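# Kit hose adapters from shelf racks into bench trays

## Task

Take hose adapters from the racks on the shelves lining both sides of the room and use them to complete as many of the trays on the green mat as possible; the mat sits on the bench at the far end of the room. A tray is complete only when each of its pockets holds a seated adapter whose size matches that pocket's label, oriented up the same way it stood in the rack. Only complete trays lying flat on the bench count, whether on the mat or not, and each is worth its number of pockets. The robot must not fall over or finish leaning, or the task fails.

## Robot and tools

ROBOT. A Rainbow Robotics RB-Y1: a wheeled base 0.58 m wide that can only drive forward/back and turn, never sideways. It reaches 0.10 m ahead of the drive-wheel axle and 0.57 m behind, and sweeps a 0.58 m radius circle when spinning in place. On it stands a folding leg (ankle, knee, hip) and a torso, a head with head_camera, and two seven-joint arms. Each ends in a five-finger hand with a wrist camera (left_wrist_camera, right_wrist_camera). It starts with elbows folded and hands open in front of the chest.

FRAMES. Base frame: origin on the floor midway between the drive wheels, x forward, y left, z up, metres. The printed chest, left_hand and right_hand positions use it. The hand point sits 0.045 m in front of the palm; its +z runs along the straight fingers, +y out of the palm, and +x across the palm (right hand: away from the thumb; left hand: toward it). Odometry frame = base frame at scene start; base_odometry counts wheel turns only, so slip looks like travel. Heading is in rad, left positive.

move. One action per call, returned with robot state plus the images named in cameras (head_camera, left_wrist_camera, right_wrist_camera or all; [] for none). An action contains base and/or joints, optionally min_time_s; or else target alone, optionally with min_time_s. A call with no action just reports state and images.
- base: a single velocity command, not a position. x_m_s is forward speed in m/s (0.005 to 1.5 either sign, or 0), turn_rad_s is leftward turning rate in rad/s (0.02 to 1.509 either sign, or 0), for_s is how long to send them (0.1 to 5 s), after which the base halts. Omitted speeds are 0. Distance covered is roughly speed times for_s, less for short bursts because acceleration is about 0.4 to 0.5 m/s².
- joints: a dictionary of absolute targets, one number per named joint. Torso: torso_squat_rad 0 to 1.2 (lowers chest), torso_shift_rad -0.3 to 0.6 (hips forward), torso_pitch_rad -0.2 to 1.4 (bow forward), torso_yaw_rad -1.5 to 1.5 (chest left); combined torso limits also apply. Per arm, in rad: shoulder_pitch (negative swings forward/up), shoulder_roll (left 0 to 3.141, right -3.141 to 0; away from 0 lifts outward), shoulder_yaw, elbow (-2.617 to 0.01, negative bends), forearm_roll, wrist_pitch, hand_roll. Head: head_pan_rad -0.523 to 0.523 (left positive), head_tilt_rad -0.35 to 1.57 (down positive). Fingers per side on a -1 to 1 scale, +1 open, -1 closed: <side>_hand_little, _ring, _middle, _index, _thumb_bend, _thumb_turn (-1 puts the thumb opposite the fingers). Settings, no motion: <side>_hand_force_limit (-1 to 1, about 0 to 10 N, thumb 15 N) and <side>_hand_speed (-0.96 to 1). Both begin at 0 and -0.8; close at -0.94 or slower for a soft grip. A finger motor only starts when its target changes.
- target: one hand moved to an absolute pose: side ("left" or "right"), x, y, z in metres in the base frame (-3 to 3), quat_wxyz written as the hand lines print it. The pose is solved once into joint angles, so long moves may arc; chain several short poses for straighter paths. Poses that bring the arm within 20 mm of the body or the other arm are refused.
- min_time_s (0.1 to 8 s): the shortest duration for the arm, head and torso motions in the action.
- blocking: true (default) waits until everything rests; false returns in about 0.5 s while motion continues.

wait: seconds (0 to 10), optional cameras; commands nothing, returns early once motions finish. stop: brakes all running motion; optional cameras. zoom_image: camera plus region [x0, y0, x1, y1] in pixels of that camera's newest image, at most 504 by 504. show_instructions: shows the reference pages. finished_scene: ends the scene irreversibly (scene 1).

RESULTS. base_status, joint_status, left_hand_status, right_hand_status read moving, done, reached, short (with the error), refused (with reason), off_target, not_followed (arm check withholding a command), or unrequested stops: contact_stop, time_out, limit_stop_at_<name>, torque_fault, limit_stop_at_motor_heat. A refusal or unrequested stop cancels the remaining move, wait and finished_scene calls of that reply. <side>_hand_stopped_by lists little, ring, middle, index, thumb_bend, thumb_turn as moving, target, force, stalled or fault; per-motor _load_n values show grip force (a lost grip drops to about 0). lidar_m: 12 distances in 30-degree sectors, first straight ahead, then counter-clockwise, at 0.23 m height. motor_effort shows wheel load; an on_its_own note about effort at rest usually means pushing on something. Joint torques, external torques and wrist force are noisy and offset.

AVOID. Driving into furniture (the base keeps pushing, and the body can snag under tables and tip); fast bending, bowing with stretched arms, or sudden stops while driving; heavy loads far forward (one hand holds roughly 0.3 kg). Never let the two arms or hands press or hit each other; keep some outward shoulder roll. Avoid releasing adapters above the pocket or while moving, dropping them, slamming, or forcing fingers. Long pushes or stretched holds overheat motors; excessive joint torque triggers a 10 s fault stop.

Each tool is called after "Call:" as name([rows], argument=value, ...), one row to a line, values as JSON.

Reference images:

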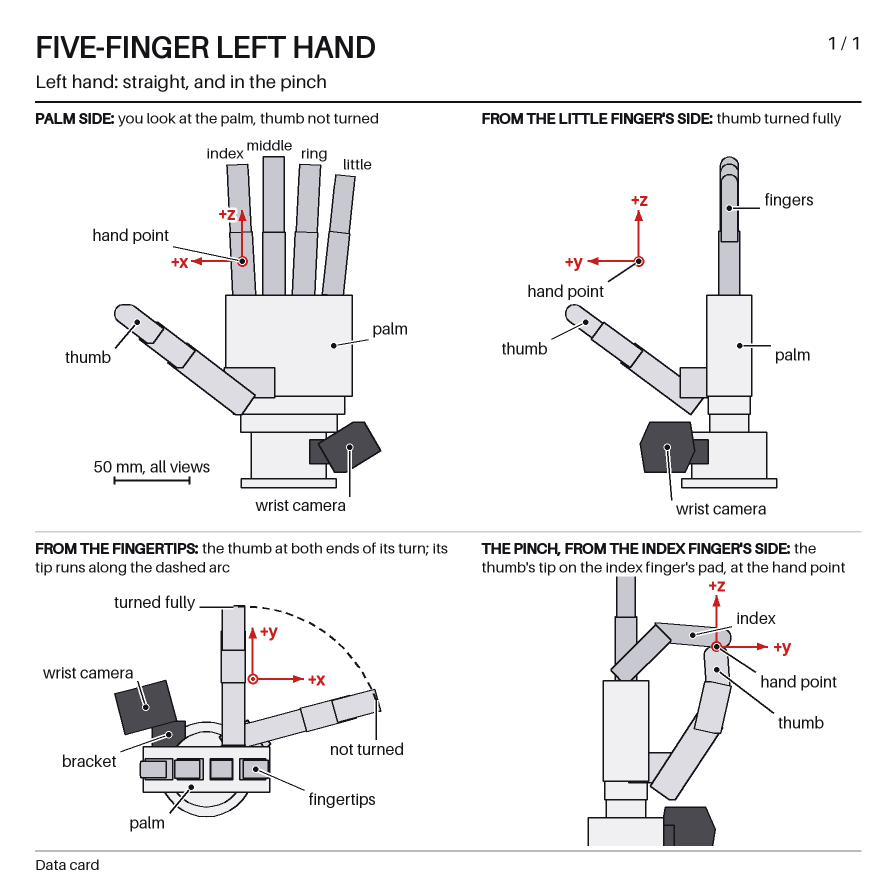

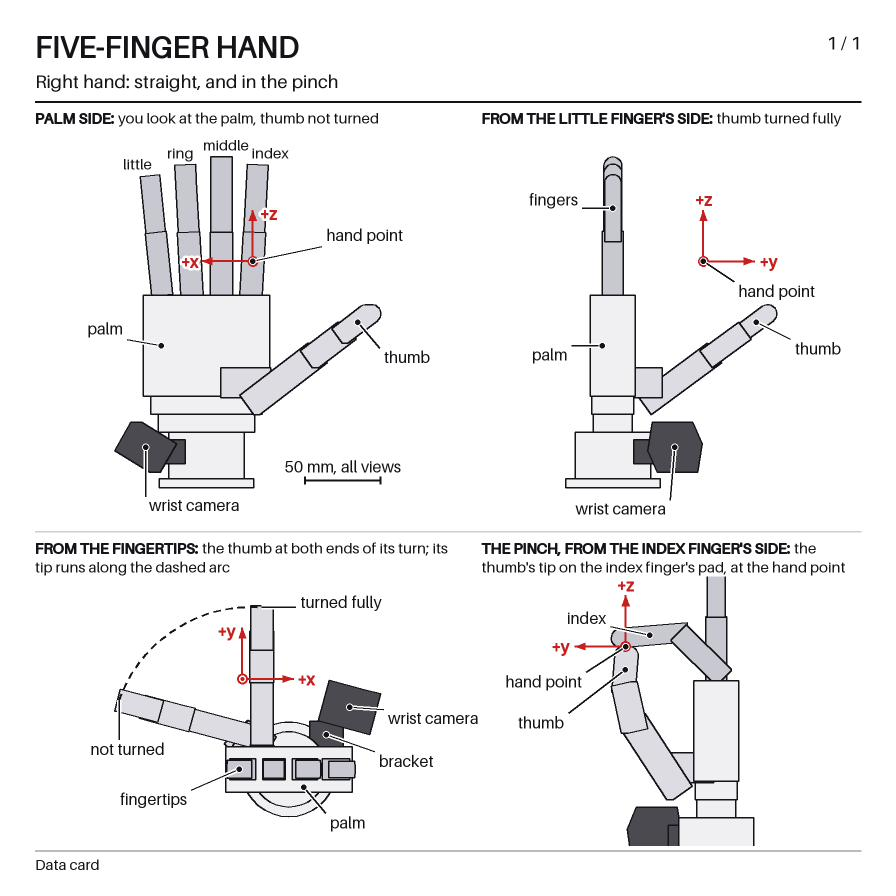

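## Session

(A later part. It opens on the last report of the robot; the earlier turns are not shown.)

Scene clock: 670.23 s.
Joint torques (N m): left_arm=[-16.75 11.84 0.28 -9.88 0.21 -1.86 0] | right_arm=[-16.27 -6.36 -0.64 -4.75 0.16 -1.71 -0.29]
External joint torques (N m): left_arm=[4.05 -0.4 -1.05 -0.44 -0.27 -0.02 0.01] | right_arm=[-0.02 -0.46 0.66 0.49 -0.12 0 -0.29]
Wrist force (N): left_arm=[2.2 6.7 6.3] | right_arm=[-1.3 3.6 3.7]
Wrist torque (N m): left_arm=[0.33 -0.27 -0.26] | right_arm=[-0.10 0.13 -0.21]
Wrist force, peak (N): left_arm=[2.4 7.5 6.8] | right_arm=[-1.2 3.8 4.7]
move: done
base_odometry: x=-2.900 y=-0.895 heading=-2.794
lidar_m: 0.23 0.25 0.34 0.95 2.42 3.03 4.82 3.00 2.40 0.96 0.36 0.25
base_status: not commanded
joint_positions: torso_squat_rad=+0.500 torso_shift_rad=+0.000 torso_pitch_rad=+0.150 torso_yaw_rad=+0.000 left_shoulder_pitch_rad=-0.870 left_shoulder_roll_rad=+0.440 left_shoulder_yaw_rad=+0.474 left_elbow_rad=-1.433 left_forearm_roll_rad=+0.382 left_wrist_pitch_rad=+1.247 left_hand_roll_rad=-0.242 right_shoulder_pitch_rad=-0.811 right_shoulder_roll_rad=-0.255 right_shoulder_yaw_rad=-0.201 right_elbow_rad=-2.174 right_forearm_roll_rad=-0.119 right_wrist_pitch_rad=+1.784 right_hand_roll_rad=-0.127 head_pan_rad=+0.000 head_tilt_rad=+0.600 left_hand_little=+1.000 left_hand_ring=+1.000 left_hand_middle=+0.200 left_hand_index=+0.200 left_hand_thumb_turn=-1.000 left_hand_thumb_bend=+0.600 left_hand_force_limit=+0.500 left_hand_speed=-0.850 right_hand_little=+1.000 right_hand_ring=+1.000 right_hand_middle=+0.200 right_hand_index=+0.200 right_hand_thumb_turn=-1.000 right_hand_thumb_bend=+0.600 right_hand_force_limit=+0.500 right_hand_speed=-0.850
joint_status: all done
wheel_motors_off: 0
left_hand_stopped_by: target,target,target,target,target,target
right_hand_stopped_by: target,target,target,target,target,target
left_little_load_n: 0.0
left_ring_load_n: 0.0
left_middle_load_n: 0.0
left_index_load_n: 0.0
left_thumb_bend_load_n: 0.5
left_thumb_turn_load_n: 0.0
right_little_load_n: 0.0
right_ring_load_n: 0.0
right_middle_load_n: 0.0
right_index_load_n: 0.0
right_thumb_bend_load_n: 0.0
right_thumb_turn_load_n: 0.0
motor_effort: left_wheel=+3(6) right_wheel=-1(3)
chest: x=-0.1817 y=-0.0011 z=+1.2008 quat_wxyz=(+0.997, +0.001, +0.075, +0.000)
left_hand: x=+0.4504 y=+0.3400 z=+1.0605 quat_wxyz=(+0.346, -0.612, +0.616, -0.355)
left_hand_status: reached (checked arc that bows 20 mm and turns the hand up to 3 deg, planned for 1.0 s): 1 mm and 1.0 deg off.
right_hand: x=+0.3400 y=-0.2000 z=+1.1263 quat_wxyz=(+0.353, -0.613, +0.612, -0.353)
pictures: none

Call:
move(joints={"left_shoulder_pitch_rad": -0.807, "left_shoulder_roll_rad": 0.25, "left_shoulder_yaw_rad": 0.212, "left_elbow_rad": -2.176, "left_forearm_roll_rad": 0.12, "left_wrist_pitch_rad": 1.781, "left_hand_roll_rad": 0.118, "left_hand_thumb_bend": 0.54, "left_hand_index": 0.16, "left_hand_middle": 0.16, "right_hand_thumb_bend": 0.54, "right_hand_index": 0.16, "right_hand_middle": 0.16}, base={"x_m_s": -0.3, "for_s": 0.833}, min_time_s=1)

Call:
move(base={"turn_rad_s": -0.4093, "for_s": 1.0})

Call:
move(base={"x_m_s": -0.9217, "for_s": 3.0})

Call:
move(base={"turn_rad_s": 0.9029, "for_s": 2.2}, joints={"torso_squat_rad": 0.8}, min_time_s=2)

Call:
move(base={"x_m_s": 0.5, "for_s": 1.16}, cameras=["head_camera"])

Scene clock: 673.50 s.
Joint torques (N m): left_arm=[-13.91 6.62 1.18 -5.6 -0.4 -1.79 -0.27] | right_arm=[-16.51 -6.77 -1.18 -4.64 0.11 -1.63 -0.29]
External joint torques (N m): left_arm=[3.28 0.63 -0.39 0.13 -0.2 0.1 -0.26] | right_arm=[-0.26 -0.87 0.13 0.6 -0.16 0.08 -0.3]
Wrist force (N): left_arm=[2.5 6.7 6.3] | right_arm=[-0.9 2.8 4.2]
Wrist torque (N m): left_arm=[0.33 -0.30 -0.25] | right_arm=[-0.20 0.04 -0.16]
Wrist force, peak (N): left_arm=[2.6 8.4 6.3] | right_arm=[-0.9 4.2 4.7]
move: done
base_odometry: x=-2.665 y=-0.809 heading=-2.793
lidar_m: 0.48 0.51 0.69 2.33 2.43 2.82 4.57 2.82 2.40 2.30 0.70 0.50
base_status: done (sent for 0.83 of 0.83 s)
joint_positions: torso_squat_rad=+0.500 torso_shift_rad=+0.000 torso_pitch_rad=+0.150 torso_yaw_rad=+0.000 left_shoulder_pitch_rad=-0.807 left_shoulder_roll_rad=+0.250 left_shoulder_yaw_rad=+0.212 left_elbow_rad=-2.176 left_forearm_roll_rad=+0.120 left_wrist_pitch_rad=+1.781 left_hand_roll_rad=+0.118 right_shoulder_pitch_rad=-0.811 right_shoulder_roll_rad=-0.255 right_shoulder_yaw_rad=-0.201 right_elbow_rad=-2.174 right_forearm_roll_rad=-0.119 right_wrist_pitch_rad=+1.784 right_hand_roll_rad=-0.127 head_pan_rad=+0.000 head_tilt_rad=+0.600 left_hand_little=+1.000 left_hand_ring=+1.000 left_hand_middle=+0.160 left_hand_index=+0.160 left_hand_thumb_turn=-1.000 left_hand_thumb_bend=+0.540 left_hand_force_limit=+0.500 left_hand_speed=-0.850 right_hand_little=+1.000 right_hand_ring=+1.000 right_hand_middle=+0.160 right_hand_index=+0.160 right_hand_thumb_turn=-1.000 right_hand_thumb_bend=+0.540 right_hand_force_limit=+0.500 right_hand_speed=-0.850
joint_status: all done
wheel_motors_off: 0
left_hand_stopped_by: target,target,target,target,target,target
right_hand_stopped_by: target,target,target,target,target,target
left_little_load_n: 0.0
left_ring_load_n: 0.0
left_middle_load_n: 0.0
left_index_load_n: 0.0
left_thumb_bend_load_n: 0.0
left_thumb_turn_load_n: 0.0
right_little_load_n: 0.0
right_ring_load_n: 0.0
right_middle_load_n: 0.0
right_index_load_n: 0.0
right_thumb_bend_load_n: 0.0
right_thumb_turn_load_n: 0.0
motor_effort: left_wheel=+13(42) right_wheel=-4(22)
chest: x=-0.1819 y=-0.0011 z=+1.2008 quat_wxyz=(+0.997, +0.001, +0.075, +0.000)
left_hand: x=+0.3399 y=+0.1998 z=+1.1269 quat_wxyz=(+0.354, -0.612, +0.612, -0.354)
right_hand: x=+0.3399 y=-0.1999 z=+1.1263 quat_wxyz=(+0.353, -0.613, +0.612, -0.353)
pictures: none

Scene clock: 675.63 s.
Joint torques (N m): left_arm=[-13.9 6.15 1.43 -5.62 -0.26 -1.78 -0.12] | right_arm=[-16.72 -6.98 -0.88 -4.62 0.23 -1.62 -0.21]
External joint torques (N m): left_arm=[3.28 0.16 -0.14 0.1 -0.06 0.1 -0.11] | right_arm=[-0.47 -1.08 0.42 0.62 -0.05 0.09 -0.21]
Wrist force (N): left_arm=[2.4 6.8 6.3] | right_arm=[-1.2 3.3 4.7]
Wrist torque (N m): left_arm=[0.37 -0.30 -0.24] | right_arm=[-0.17 0.04 -0.24]
Wrist force, peak (N): left_arm=[2.8 7.0 6.6] | right_arm=[-1.2 4.1 4.4]
move: done
base_odometry: x=-2.665 y=-0.809 heading=+3.082
lidar_m: 0.50 0.49 0.52 0.80 2.33 2.51 3.56 4.58 2.81 2.33 1.38 0.64
base_status: done (sent for 1 of 1 s)
joint_positions: torso_squat_rad=+0.500 torso_shift_rad=+0.000 torso_pitch_rad=+0.150 torso_yaw_rad=+0.000 left_shoulder_pitch_rad=-0.807 left_shoulder_roll_rad=+0.250 left_shoulder_yaw_rad=+0.212 left_elbow_rad=-2.176 left_forearm_roll_rad=+0.120 left_wrist_pitch_rad=+1.781 left_hand_roll_rad=+0.118 right_shoulder_pitch_rad=-0.811 right_shoulder_roll_rad=-0.255 right_shoulder_yaw_rad=-0.201 right_elbow_rad=-2.174 right_forearm_roll_rad=-0.119 right_wrist_pitch_rad=+1.784 right_hand_roll_rad=-0.127 head_pan_rad=+0.000 head_tilt_rad=+0.600 left_hand_little=+1.000 left_hand_ring=+1.000 left_hand_middle=+0.160 left_hand_index=+0.160 left_hand_thumb_turn=-1.000 left_hand_thumb_bend=+0.540 left_hand_force_limit=+0.500 left_hand_speed=-0.850 right_hand_little=+1.000 right_hand_ring=+1.000 right_hand_middle=+0.160 right_hand_index=+0.160 right_hand_thumb_turn=-1.000 right_hand_thumb_bend=+0.540 right_hand_force_limit=+0.500 right_hand_speed=-0.850
joint_status: not commanded
wheel_motors_off: 0
left_hand_stopped_by: target,target,target,target,target,target
right_hand_stopped_by: target,target,target,target,target,target
left_little_load_n: 0.0
left_ring_load_n: 0.0
left_middle_load_n: 0.0
left_index_load_n: 0.0
left_thumb_bend_load_n: 0.0
left_thumb_turn_load_n: 0.0
right_little_load_n: 0.0
right_ring_load_n: 0.0
right_middle_load_n: 0.0
right_index_load_n: 0.0
right_thumb_bend_load_n: 0.0
right_thumb_turn_load_n: 0.0
motor_effort: left_wheel=+9(39) right_wheel=+2(21)
chest: x=-0.1819 y=-0.0011 z=+1.2008 quat_wxyz=(+0.997, +0.001, +0.075, +0.000)
left_hand: x=+0.3399 y=+0.1998 z=+1.1269 quat_wxyz=(+0.354, -0.612, +0.612, -0.354)
right_hand: x=+0.3399 y=-0.1999 z=+1.1263 quat_wxyz=(+0.353, -0.613, +0.612, -0.353)
pictures: none

Scene clock: 681.03 s.
Joint torques (N m): left_arm=[-13.82 6.77 1.07 -5.84 -0.33 -1.74 -0.24] | right_arm=[-16.44 -6.88 -0.83 -4.66 0.26 -1.71 -0.3]
External joint torques (N m): left_arm=[3.36 0.78 -0.5 -0.12 -0.13 0.15 -0.23] | right_arm=[-0.19 -0.98 0.48 0.58 -0.01 0 -0.3]
Wrist force (N): left_arm=[2.7 6.9 6.6] | right_arm=[-1.7 4.0 4.4]
Wrist torque (N m): left_arm=[0.32 -0.34 -0.23] | right_arm=[-0.06 0.19 -0.23]
Wrist force, peak (N): left_arm=[2.5 6.7 7.1] | right_arm=[-0.9 4.2 4.5]
move: done
base_odometry: x=+0.095 y=-0.977 heading=+3.081
lidar_m: 3.06 3.02 1.58 0.91 1.02 0.95 1.62 2.05 2.20 3.02 3.01 3.65
base_status: done (sent for 3 of 3 s)
joint_positions: torso_squat_rad=+0.500 torso_shift_rad=+0.000 torso_pitch_rad=+0.150 torso_yaw_rad=+0.000 left_shoulder_pitch_rad=-0.807 left_shoulder_roll_rad=+0.250 left_shoulder_yaw_rad=+0.212 left_elbow_rad=-2.176 left_forearm_roll_rad=+0.120 left_wrist_pitch_rad=+1.781 left_hand_roll_rad=+0.118 right_shoulder_pitch_rad=-0.811 right_shoulder_roll_rad=-0.255 right_shoulder_yaw_rad=-0.201 right_elbow_rad=-2.174 right_forearm_roll_rad=-0.119 right_wrist_pitch_rad=+1.784 right_hand_roll_rad=-0.127 head_pan_rad=+0.000 head_tilt_rad=+0.600 left_hand_little=+1.000 left_hand_ring=+1.000 left_hand_middle=+0.160 left_hand_index=+0.160 left_hand_thumb_turn=-1.000 left_hand_thumb_bend=+0.540 left_hand_force_limit=+0.500 left_hand_speed=-0.850 right_hand_little=+1.000 right_hand_ring=+1.000 right_hand_middle=+0.160 right_hand_index=+0.160 right_hand_thumb_turn=-1.000 right_hand_thumb_bend=+0.540 right_hand_force_limit=+0.500 right_hand_speed=-0.850
joint_status: not commanded
wheel_motors_off: 0
left_hand_stopped_by: target,target,target,target,target,target
right_hand_stopped_by: target,target,target,target,target,target
left_little_load_n: 0.0
left_ring_load_n: 0.0
left_middle_load_n: 0.0
left_index_load_n: 0.0
left_thumb_bend_load_n: 0.0
left_thumb_turn_load_n: 0.0
right_little_load_n: 0.0
right_ring_load_n: 0.0
right_middle_load_n: 0.0
right_index_load_n: 0.0
right_thumb_bend_load_n: 0.5
right_thumb_turn_load_n: 0.0
motor_effort: left_wheel=-6(44) right_wheel=+5(25)
chest: x=-0.1818 y=-0.0011 z=+1.2008 quat_wxyz=(+0.997, +0.001, +0.075, +0.000)
left_hand: x=+0.3399 y=+0.1998 z=+1.1268 quat_wxyz=(+0.354, -0.612, +0.612, -0.354)
right_hand: x=+0.3399 y=-0.1999 z=+1.1263 quat_wxyz=(+0.353, -0.613, +0.612, -0.353)
pictures: none

Scene clock: 685.37 s.
Joint torques (N m): left_arm=[-14.04 6.45 1.61 -5.73 -0.46 -1.78 -0.28] | right_arm=[-16.59 -6.88 -0.94 -4.8 0.16 -1.76 -0.27]
External joint torques (N m): left_arm=[3.14 0.46 0.04 -0.01 -0.26 0.1 -0.27] | right_arm=[-0.34 -0.99 0.36 0.44 -0.11 -0.04 -0.27]
Wrist force (N): left_arm=[2.6 6.9 6.5] | right_arm=[-0.9 3.3 4.7]
Wrist torque (N m): left_arm=[0.32 -0.30 -0.23] | right_arm=[-0.18 0.04 -0.22]
Wrist force, peak (N): left_arm=[2.5 7.0 7.0] | right_arm=[-1.2 3.8 4.8]
move: done
base_odometry: x=+0.096 y=-0.977 heading=-1.216
lidar_m: 1.02 0.94 1.45 2.03 2.11 2.92 3.00 3.52 3.13 3.03 1.75 0.91
base_status: done (sent for 2.2 of 2.2 s)
joint_positions: torso_squat_rad=+0.800 torso_shift_rad=+0.000 torso_pitch_rad=+0.150 torso_yaw_rad=+0.000 left_shoulder_pitch_rad=-0.807 left_shoulder_roll_rad=+0.250 left_shoulder_yaw_rad=+0.212 left_elbow_rad=-2.176 left_forearm_roll_rad=+0.120 left_wrist_pitch_rad=+1.781 left_hand_roll_rad=+0.118 right_shoulder_pitch_rad=-0.811 right_shoulder_roll_rad=-0.255 right_shoulder_yaw_rad=-0.201 right_elbow_rad=-2.174 right_forearm_roll_rad=-0.119 right_wrist_pitch_rad=+1.784 right_hand_roll_rad=-0.127 head_pan_rad=+0.000 head_tilt_rad=+0.600 left_hand_little=+1.000 left_hand_ring=+1.000 left_hand_middle=+0.160 left_hand_index=+0.160 left_hand_thumb_turn=-1.000 left_hand_thumb_bend=+0.540 left_hand_force_limit=+0.500 left_hand_speed=-0.850 right_hand_little=+1.000 right_hand_ring=+1.000 right_hand_middle=+0.160 right_hand_index=+0.160 right_hand_thumb_turn=-1.000 right_hand_thumb_bend=+0.540 right_hand_force_limit=+0.500 right_hand_speed=-0.850
joint_status: all done
wheel_motors_off: 0
left_hand_stopped_by: target,target,target,target,target,target
right_hand_stopped_by: target,target,target,target,target,target
left_little_load_n: 0.0
left_ring_load_n: 0.0
left_middle_load_n: 0.0
left_index_load_n: 0.0
left_thumb_bend_load_n: 0.0
left_thumb_turn_load_n: 0.0
right_little_load_n: 0.0
right_ring_load_n: 0.0
right_middle_load_n: 0.0
right_index_load_n: 0.0
right_thumb_bend_load_n: -0.5
right_thumb_turn_load_n: 0.0
motor_effort: left_wheel=+4(34) right_wheel=+5(21)
chest: x=-0.1819 y=-0.0010 z=+1.0742 quat_wxyz=(+0.997, +0.001, +0.075, +0.000)
left_hand: x=+0.3399 y=+0.1999 z=+1.0003 quat_wxyz=(+0.354, -0.612, +0.612, -0.354)
right_hand: x=+0.3398 y=-0.1998 z=+0.9997 quat_wxyz=(+0.353, -0.613, +0.612, -0.353)
pictures: none

Scene clock: 688.03 s.
Joint torques (N m): left_arm=[-14.36 6.26 1.49 -5.64 -0.57 -1.55 -0.19] | right_arm=[-16.84 -6.67 -1.21 -4.82 0.23 -1.66 -0.33]
External joint torques (N m): left_arm=[2.82 0.27 -0.08 0.09 -0.38 0.34 -0.19] | right_arm=[-0.59 -0.78 0.09 0.42 -0.04 0.05 -0.34]
Wrist force (N): left_arm=[2.5 6.9 6.8] | right_arm=[-1.2 2.9 3.4]
Wrist torque (N m): left_arm=[0.33 -0.30 -0.24] | right_arm=[-0.18 0.07 -0.25]
Wrist force, peak (N): left_arm=[2.5 7.1 6.9] | right_arm=[-1.2 4.1 4.2]
move: done
base_odometry: x=+0.298 y=-1.524 heading=-1.216
lidar_m: 0.43 0.46 0.52 1.40 2.11 2.91 3.59 4.14 3.14 2.52 0.47 0.68
base_status: done (sent for 1.17 of 1.17 s)
joint_positions: torso_squat_rad=+0.800 torso_shift_rad=+0.000 torso_pitch_rad=+0.150 torso_yaw_rad=+0.000 left_shoulder_pitch_rad=-0.807 left_shoulder_roll_rad=+0.250 left_shoulder_yaw_rad=+0.212 left_elbow_rad=-2.176 left_forearm_roll_rad=+0.120 left_wrist_pitch_rad=+1.781 left_hand_roll_rad=+0.118 right_shoulder_pitch_rad=-0.811 right_shoulder_roll_rad=-0.255 right_shoulder_yaw_rad=-0.201 right_elbow_rad=-2.174 right_forearm_roll_rad=-0.119 right_wrist_pitch_rad=+1.784 right_hand_roll_rad=-0.127 head_pan_rad=+0.000 head_tilt_rad=+0.600 left_hand_little=+1.000 left_hand_ring=+1.000 left_hand_middle=+0.160 left_hand_index=+0.160 left_hand_thumb_turn=-1.000 left_hand_thumb_bend=+0.540 left_hand_force_limit=+0.500 left_hand_speed=-0.850 right_hand_little=+1.000 right_hand_ring=+1.000 right_hand_middle=+0.160 right_hand_index=+0.160 right_hand_thumb_turn=-1.000 right_hand_thumb_bend=+0.540 right_hand_force_limit=+0.500 right_hand_speed=-0.850
joint_status: not commanded
wheel_motors_off: 0
left_hand_stopped_by: target,target,target,target,target,target
right_hand_stopped_by: target,target,target,target,target,target
left_little_load_n: 0.0
left_ring_load_n: -0.5
left_middle_load_n: 0.0
left_index_load_n: 0.0
left_thumb_bend_load_n: 0.0
left_thumb_turn_load_n: 0.0
right_little_load_n: -0.5
right_ring_load_n: 0.0
right_middle_load_n: 0.0
right_index_load_n: 0.0
right_thumb_bend_load_n: 0.0
right_thumb_turn_load_n: 0.5
motor_effort: left_wheel=-1(44) right_wheel=-1(27)
chest: x=-0.1817 y=-0.0010 z=+1.0742 quat_wxyz=(+0.997, +0.001, +0.075, +0.000)
left_hand: x=+0.3400 y=+0.1999 z=+1.0001 quat_wxyz=(+0.354, -0.612, +0.612, -0.354)
right_hand: x=+0.3400 y=-0.1998 z=+0.9996 quat_wxyz=(+0.353, -0.613, +0.612, -0.353)
head_camera: T_world_to_cam=[[-0.02391, -0.99971, -0.00052, -0.00197], [-0.69681, 0.01703, -0.71706, 0.88223], [0.71686, -0.01678, -0.69702, 0.92437]] pos_world=[-0.04795, -0.00149, 1.2769]

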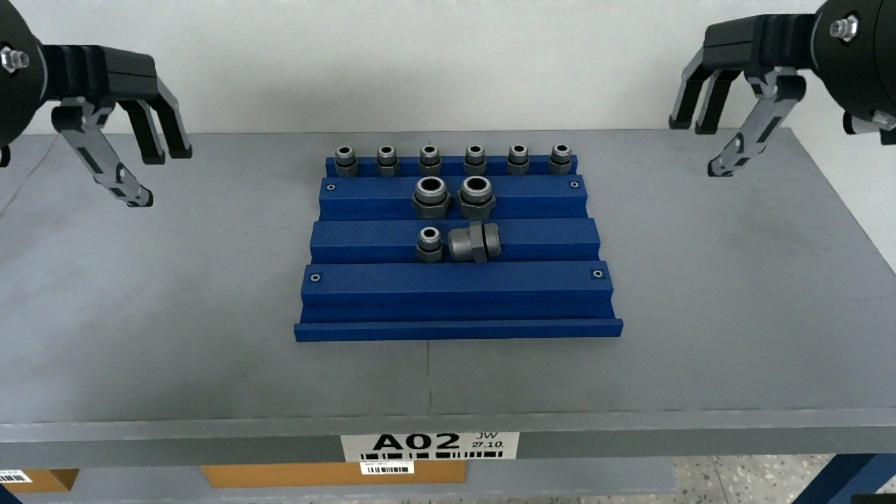

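Call:
move(base={"x_m_s": 0.15, "for_s": 0.4}, cameras=["head_camera"])

Call:
zoom_image(camera="head_camera", region=[310, 140, 600, 270])

Scene clock: 689.33 s.
Joint torques (N m): left_arm=[-13.95 6.66 0.84 -5.89 -0.15 -1.75 -0.17] | right_arm=[-16.6 -6.75 -1.15 -5.02 0.33 -1.67 -0.27]
External joint torques (N m): left_arm=[3.23 0.67 -0.73 -0.16 0.05 0.14 -0.16] | right_arm=[-0.35 -0.86 0.15 0.22 0.06 0.04 -0.28]
Wrist force (N): left_arm=[2.7 6.9 6.7] | right_arm=[-0.6 3.6 4.1]
Wrist torque (N m): left_arm=[0.33 -0.33 -0.25] | right_arm=[-0.09 0.00 -0.18]
Wrist force, peak (N): left_arm=[2.6 6.8 7.1] | right_arm=[-1.8 3.6 4.7]
move: done
base_odometry: x=+0.319 y=-1.580 heading=-1.216
lidar_m: 0.37 0.40 0.49 1.40 2.12 2.91 3.64 4.21 3.15 2.27 0.44 0.61
base_status: done (sent for 0.4 of 0.4 s)
joint_positions: torso_squat_rad=+0.800 torso_shift_rad=+0.000 torso_pitch_rad=+0.150 torso_yaw_rad=+0.000 left_shoulder_pitch_rad=-0.807 left_shoulder_roll_rad=+0.250 left_shoulder_yaw_rad=+0.212 left_elbow_rad=-2.176 left_forearm_roll_rad=+0.120 left_wrist_pitch_rad=+1.781 left_hand_roll_rad=+0.118 right_shoulder_pitch_rad=-0.811 right_shoulder_roll_rad=-0.255 right_shoulder_yaw_rad=-0.201 right_elbow_rad=-2.174 right_forearm_roll_rad=-0.119 right_wrist_pitch_rad=+1.784 right_hand_roll_rad=-0.127 head_pan_rad=+0.000 head_tilt_rad=+0.600 left_hand_little=+1.000 left_hand_ring=+1.000 left_hand_middle=+0.160 left_hand_index=+0.160 left_hand_thumb_turn=-1.000 left_hand_thumb_bend=+0.540 left_hand_force_limit=+0.500 left_hand_speed=-0.850 right_hand_little=+1.000 right_hand_ring=+1.000 right_hand_middle=+0.160 right_hand_index=+0.160 right_hand_thumb_turn=-1.000 right_hand_thumb_bend=+0.540 right_hand_force_limit=+0.500 right_hand_speed=-0.850
joint_status: not commanded
wheel_motors_off: 0
left_hand_stopped_by: target,target,target,target,target,target
right_hand_stopped_by: target,target,target,target,target,target
left_little_load_n: 0.0
left_ring_load_n: 0.0
left_middle_load_n: 0.0
left_index_load_n: 0.0
left_thumb_bend_load_n: 0.0
left_thumb_turn_load_n: 0.0
right_little_load_n: 0.0
right_ring_load_n: 0.0
right_middle_load_n: 0.0
right_index_load_n: 0.0
right_thumb_bend_load_n: 0.0
right_thumb_turn_load_n: 0.0
motor_effort: left_wheel=-1(29) right_wheel=-2(18)
chest: x=-0.1817 y=-0.0010 z=+1.0742 quat_wxyz=(+0.997, +0.001, +0.075, +0.000)
left_hand: x=+0.3400 y=+0.1999 z=+1.0000 quat_wxyz=(+0.354, -0.612, +0.612, -0.354)
right_hand: x=+0.3400 y=-0.1998 z=+0.9995 quat_wxyz=(+0.353, -0.613, +0.612, -0.353)
head_camera: T_world_to_cam=[[-0.0239, -0.99971, -0.00051, -0.00197], [-0.69681, 0.01703, -0.71706, 0.8823], [0.71686, -0.01678, -0.69702, 0.92429]] pos_world=[-0.04785, -0.00149, 1.2769]

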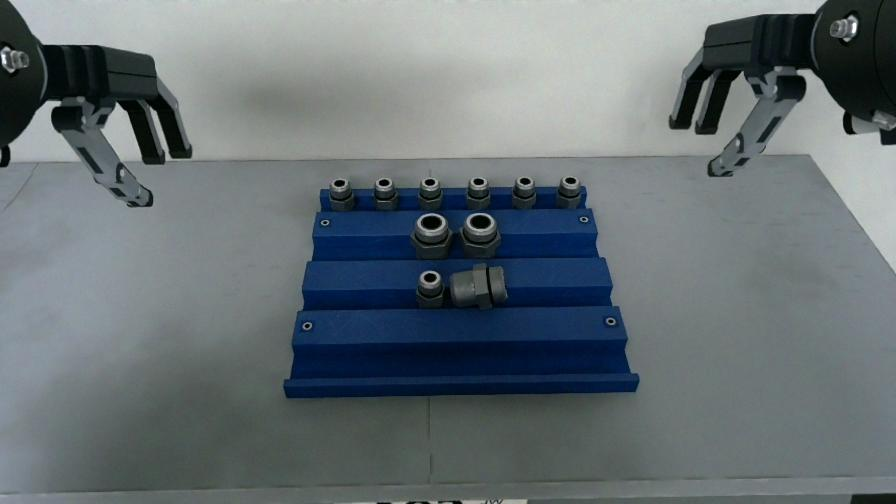

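Scaled by 1.738 from the camera's image (finer frame: 1280x720).

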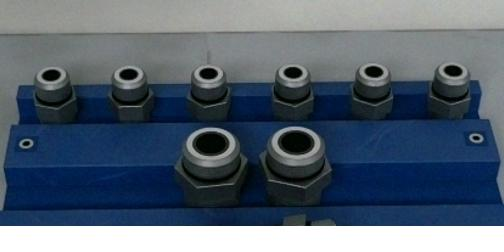

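Call:
zoom_image(camera="head_camera", region=[320, 165, 460, 225])

Call:
zoom_image(camera="head_camera", region=[455, 165, 595, 225])

Scaled by 3.600 from the camera's image (finer frame: 1280x720).

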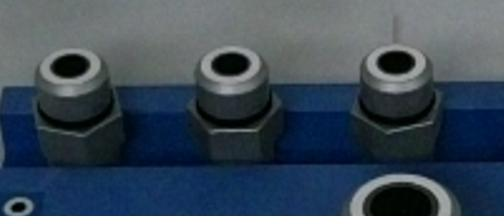

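Scaled by 3.600 from the camera's image (finer frame: 1280x720).

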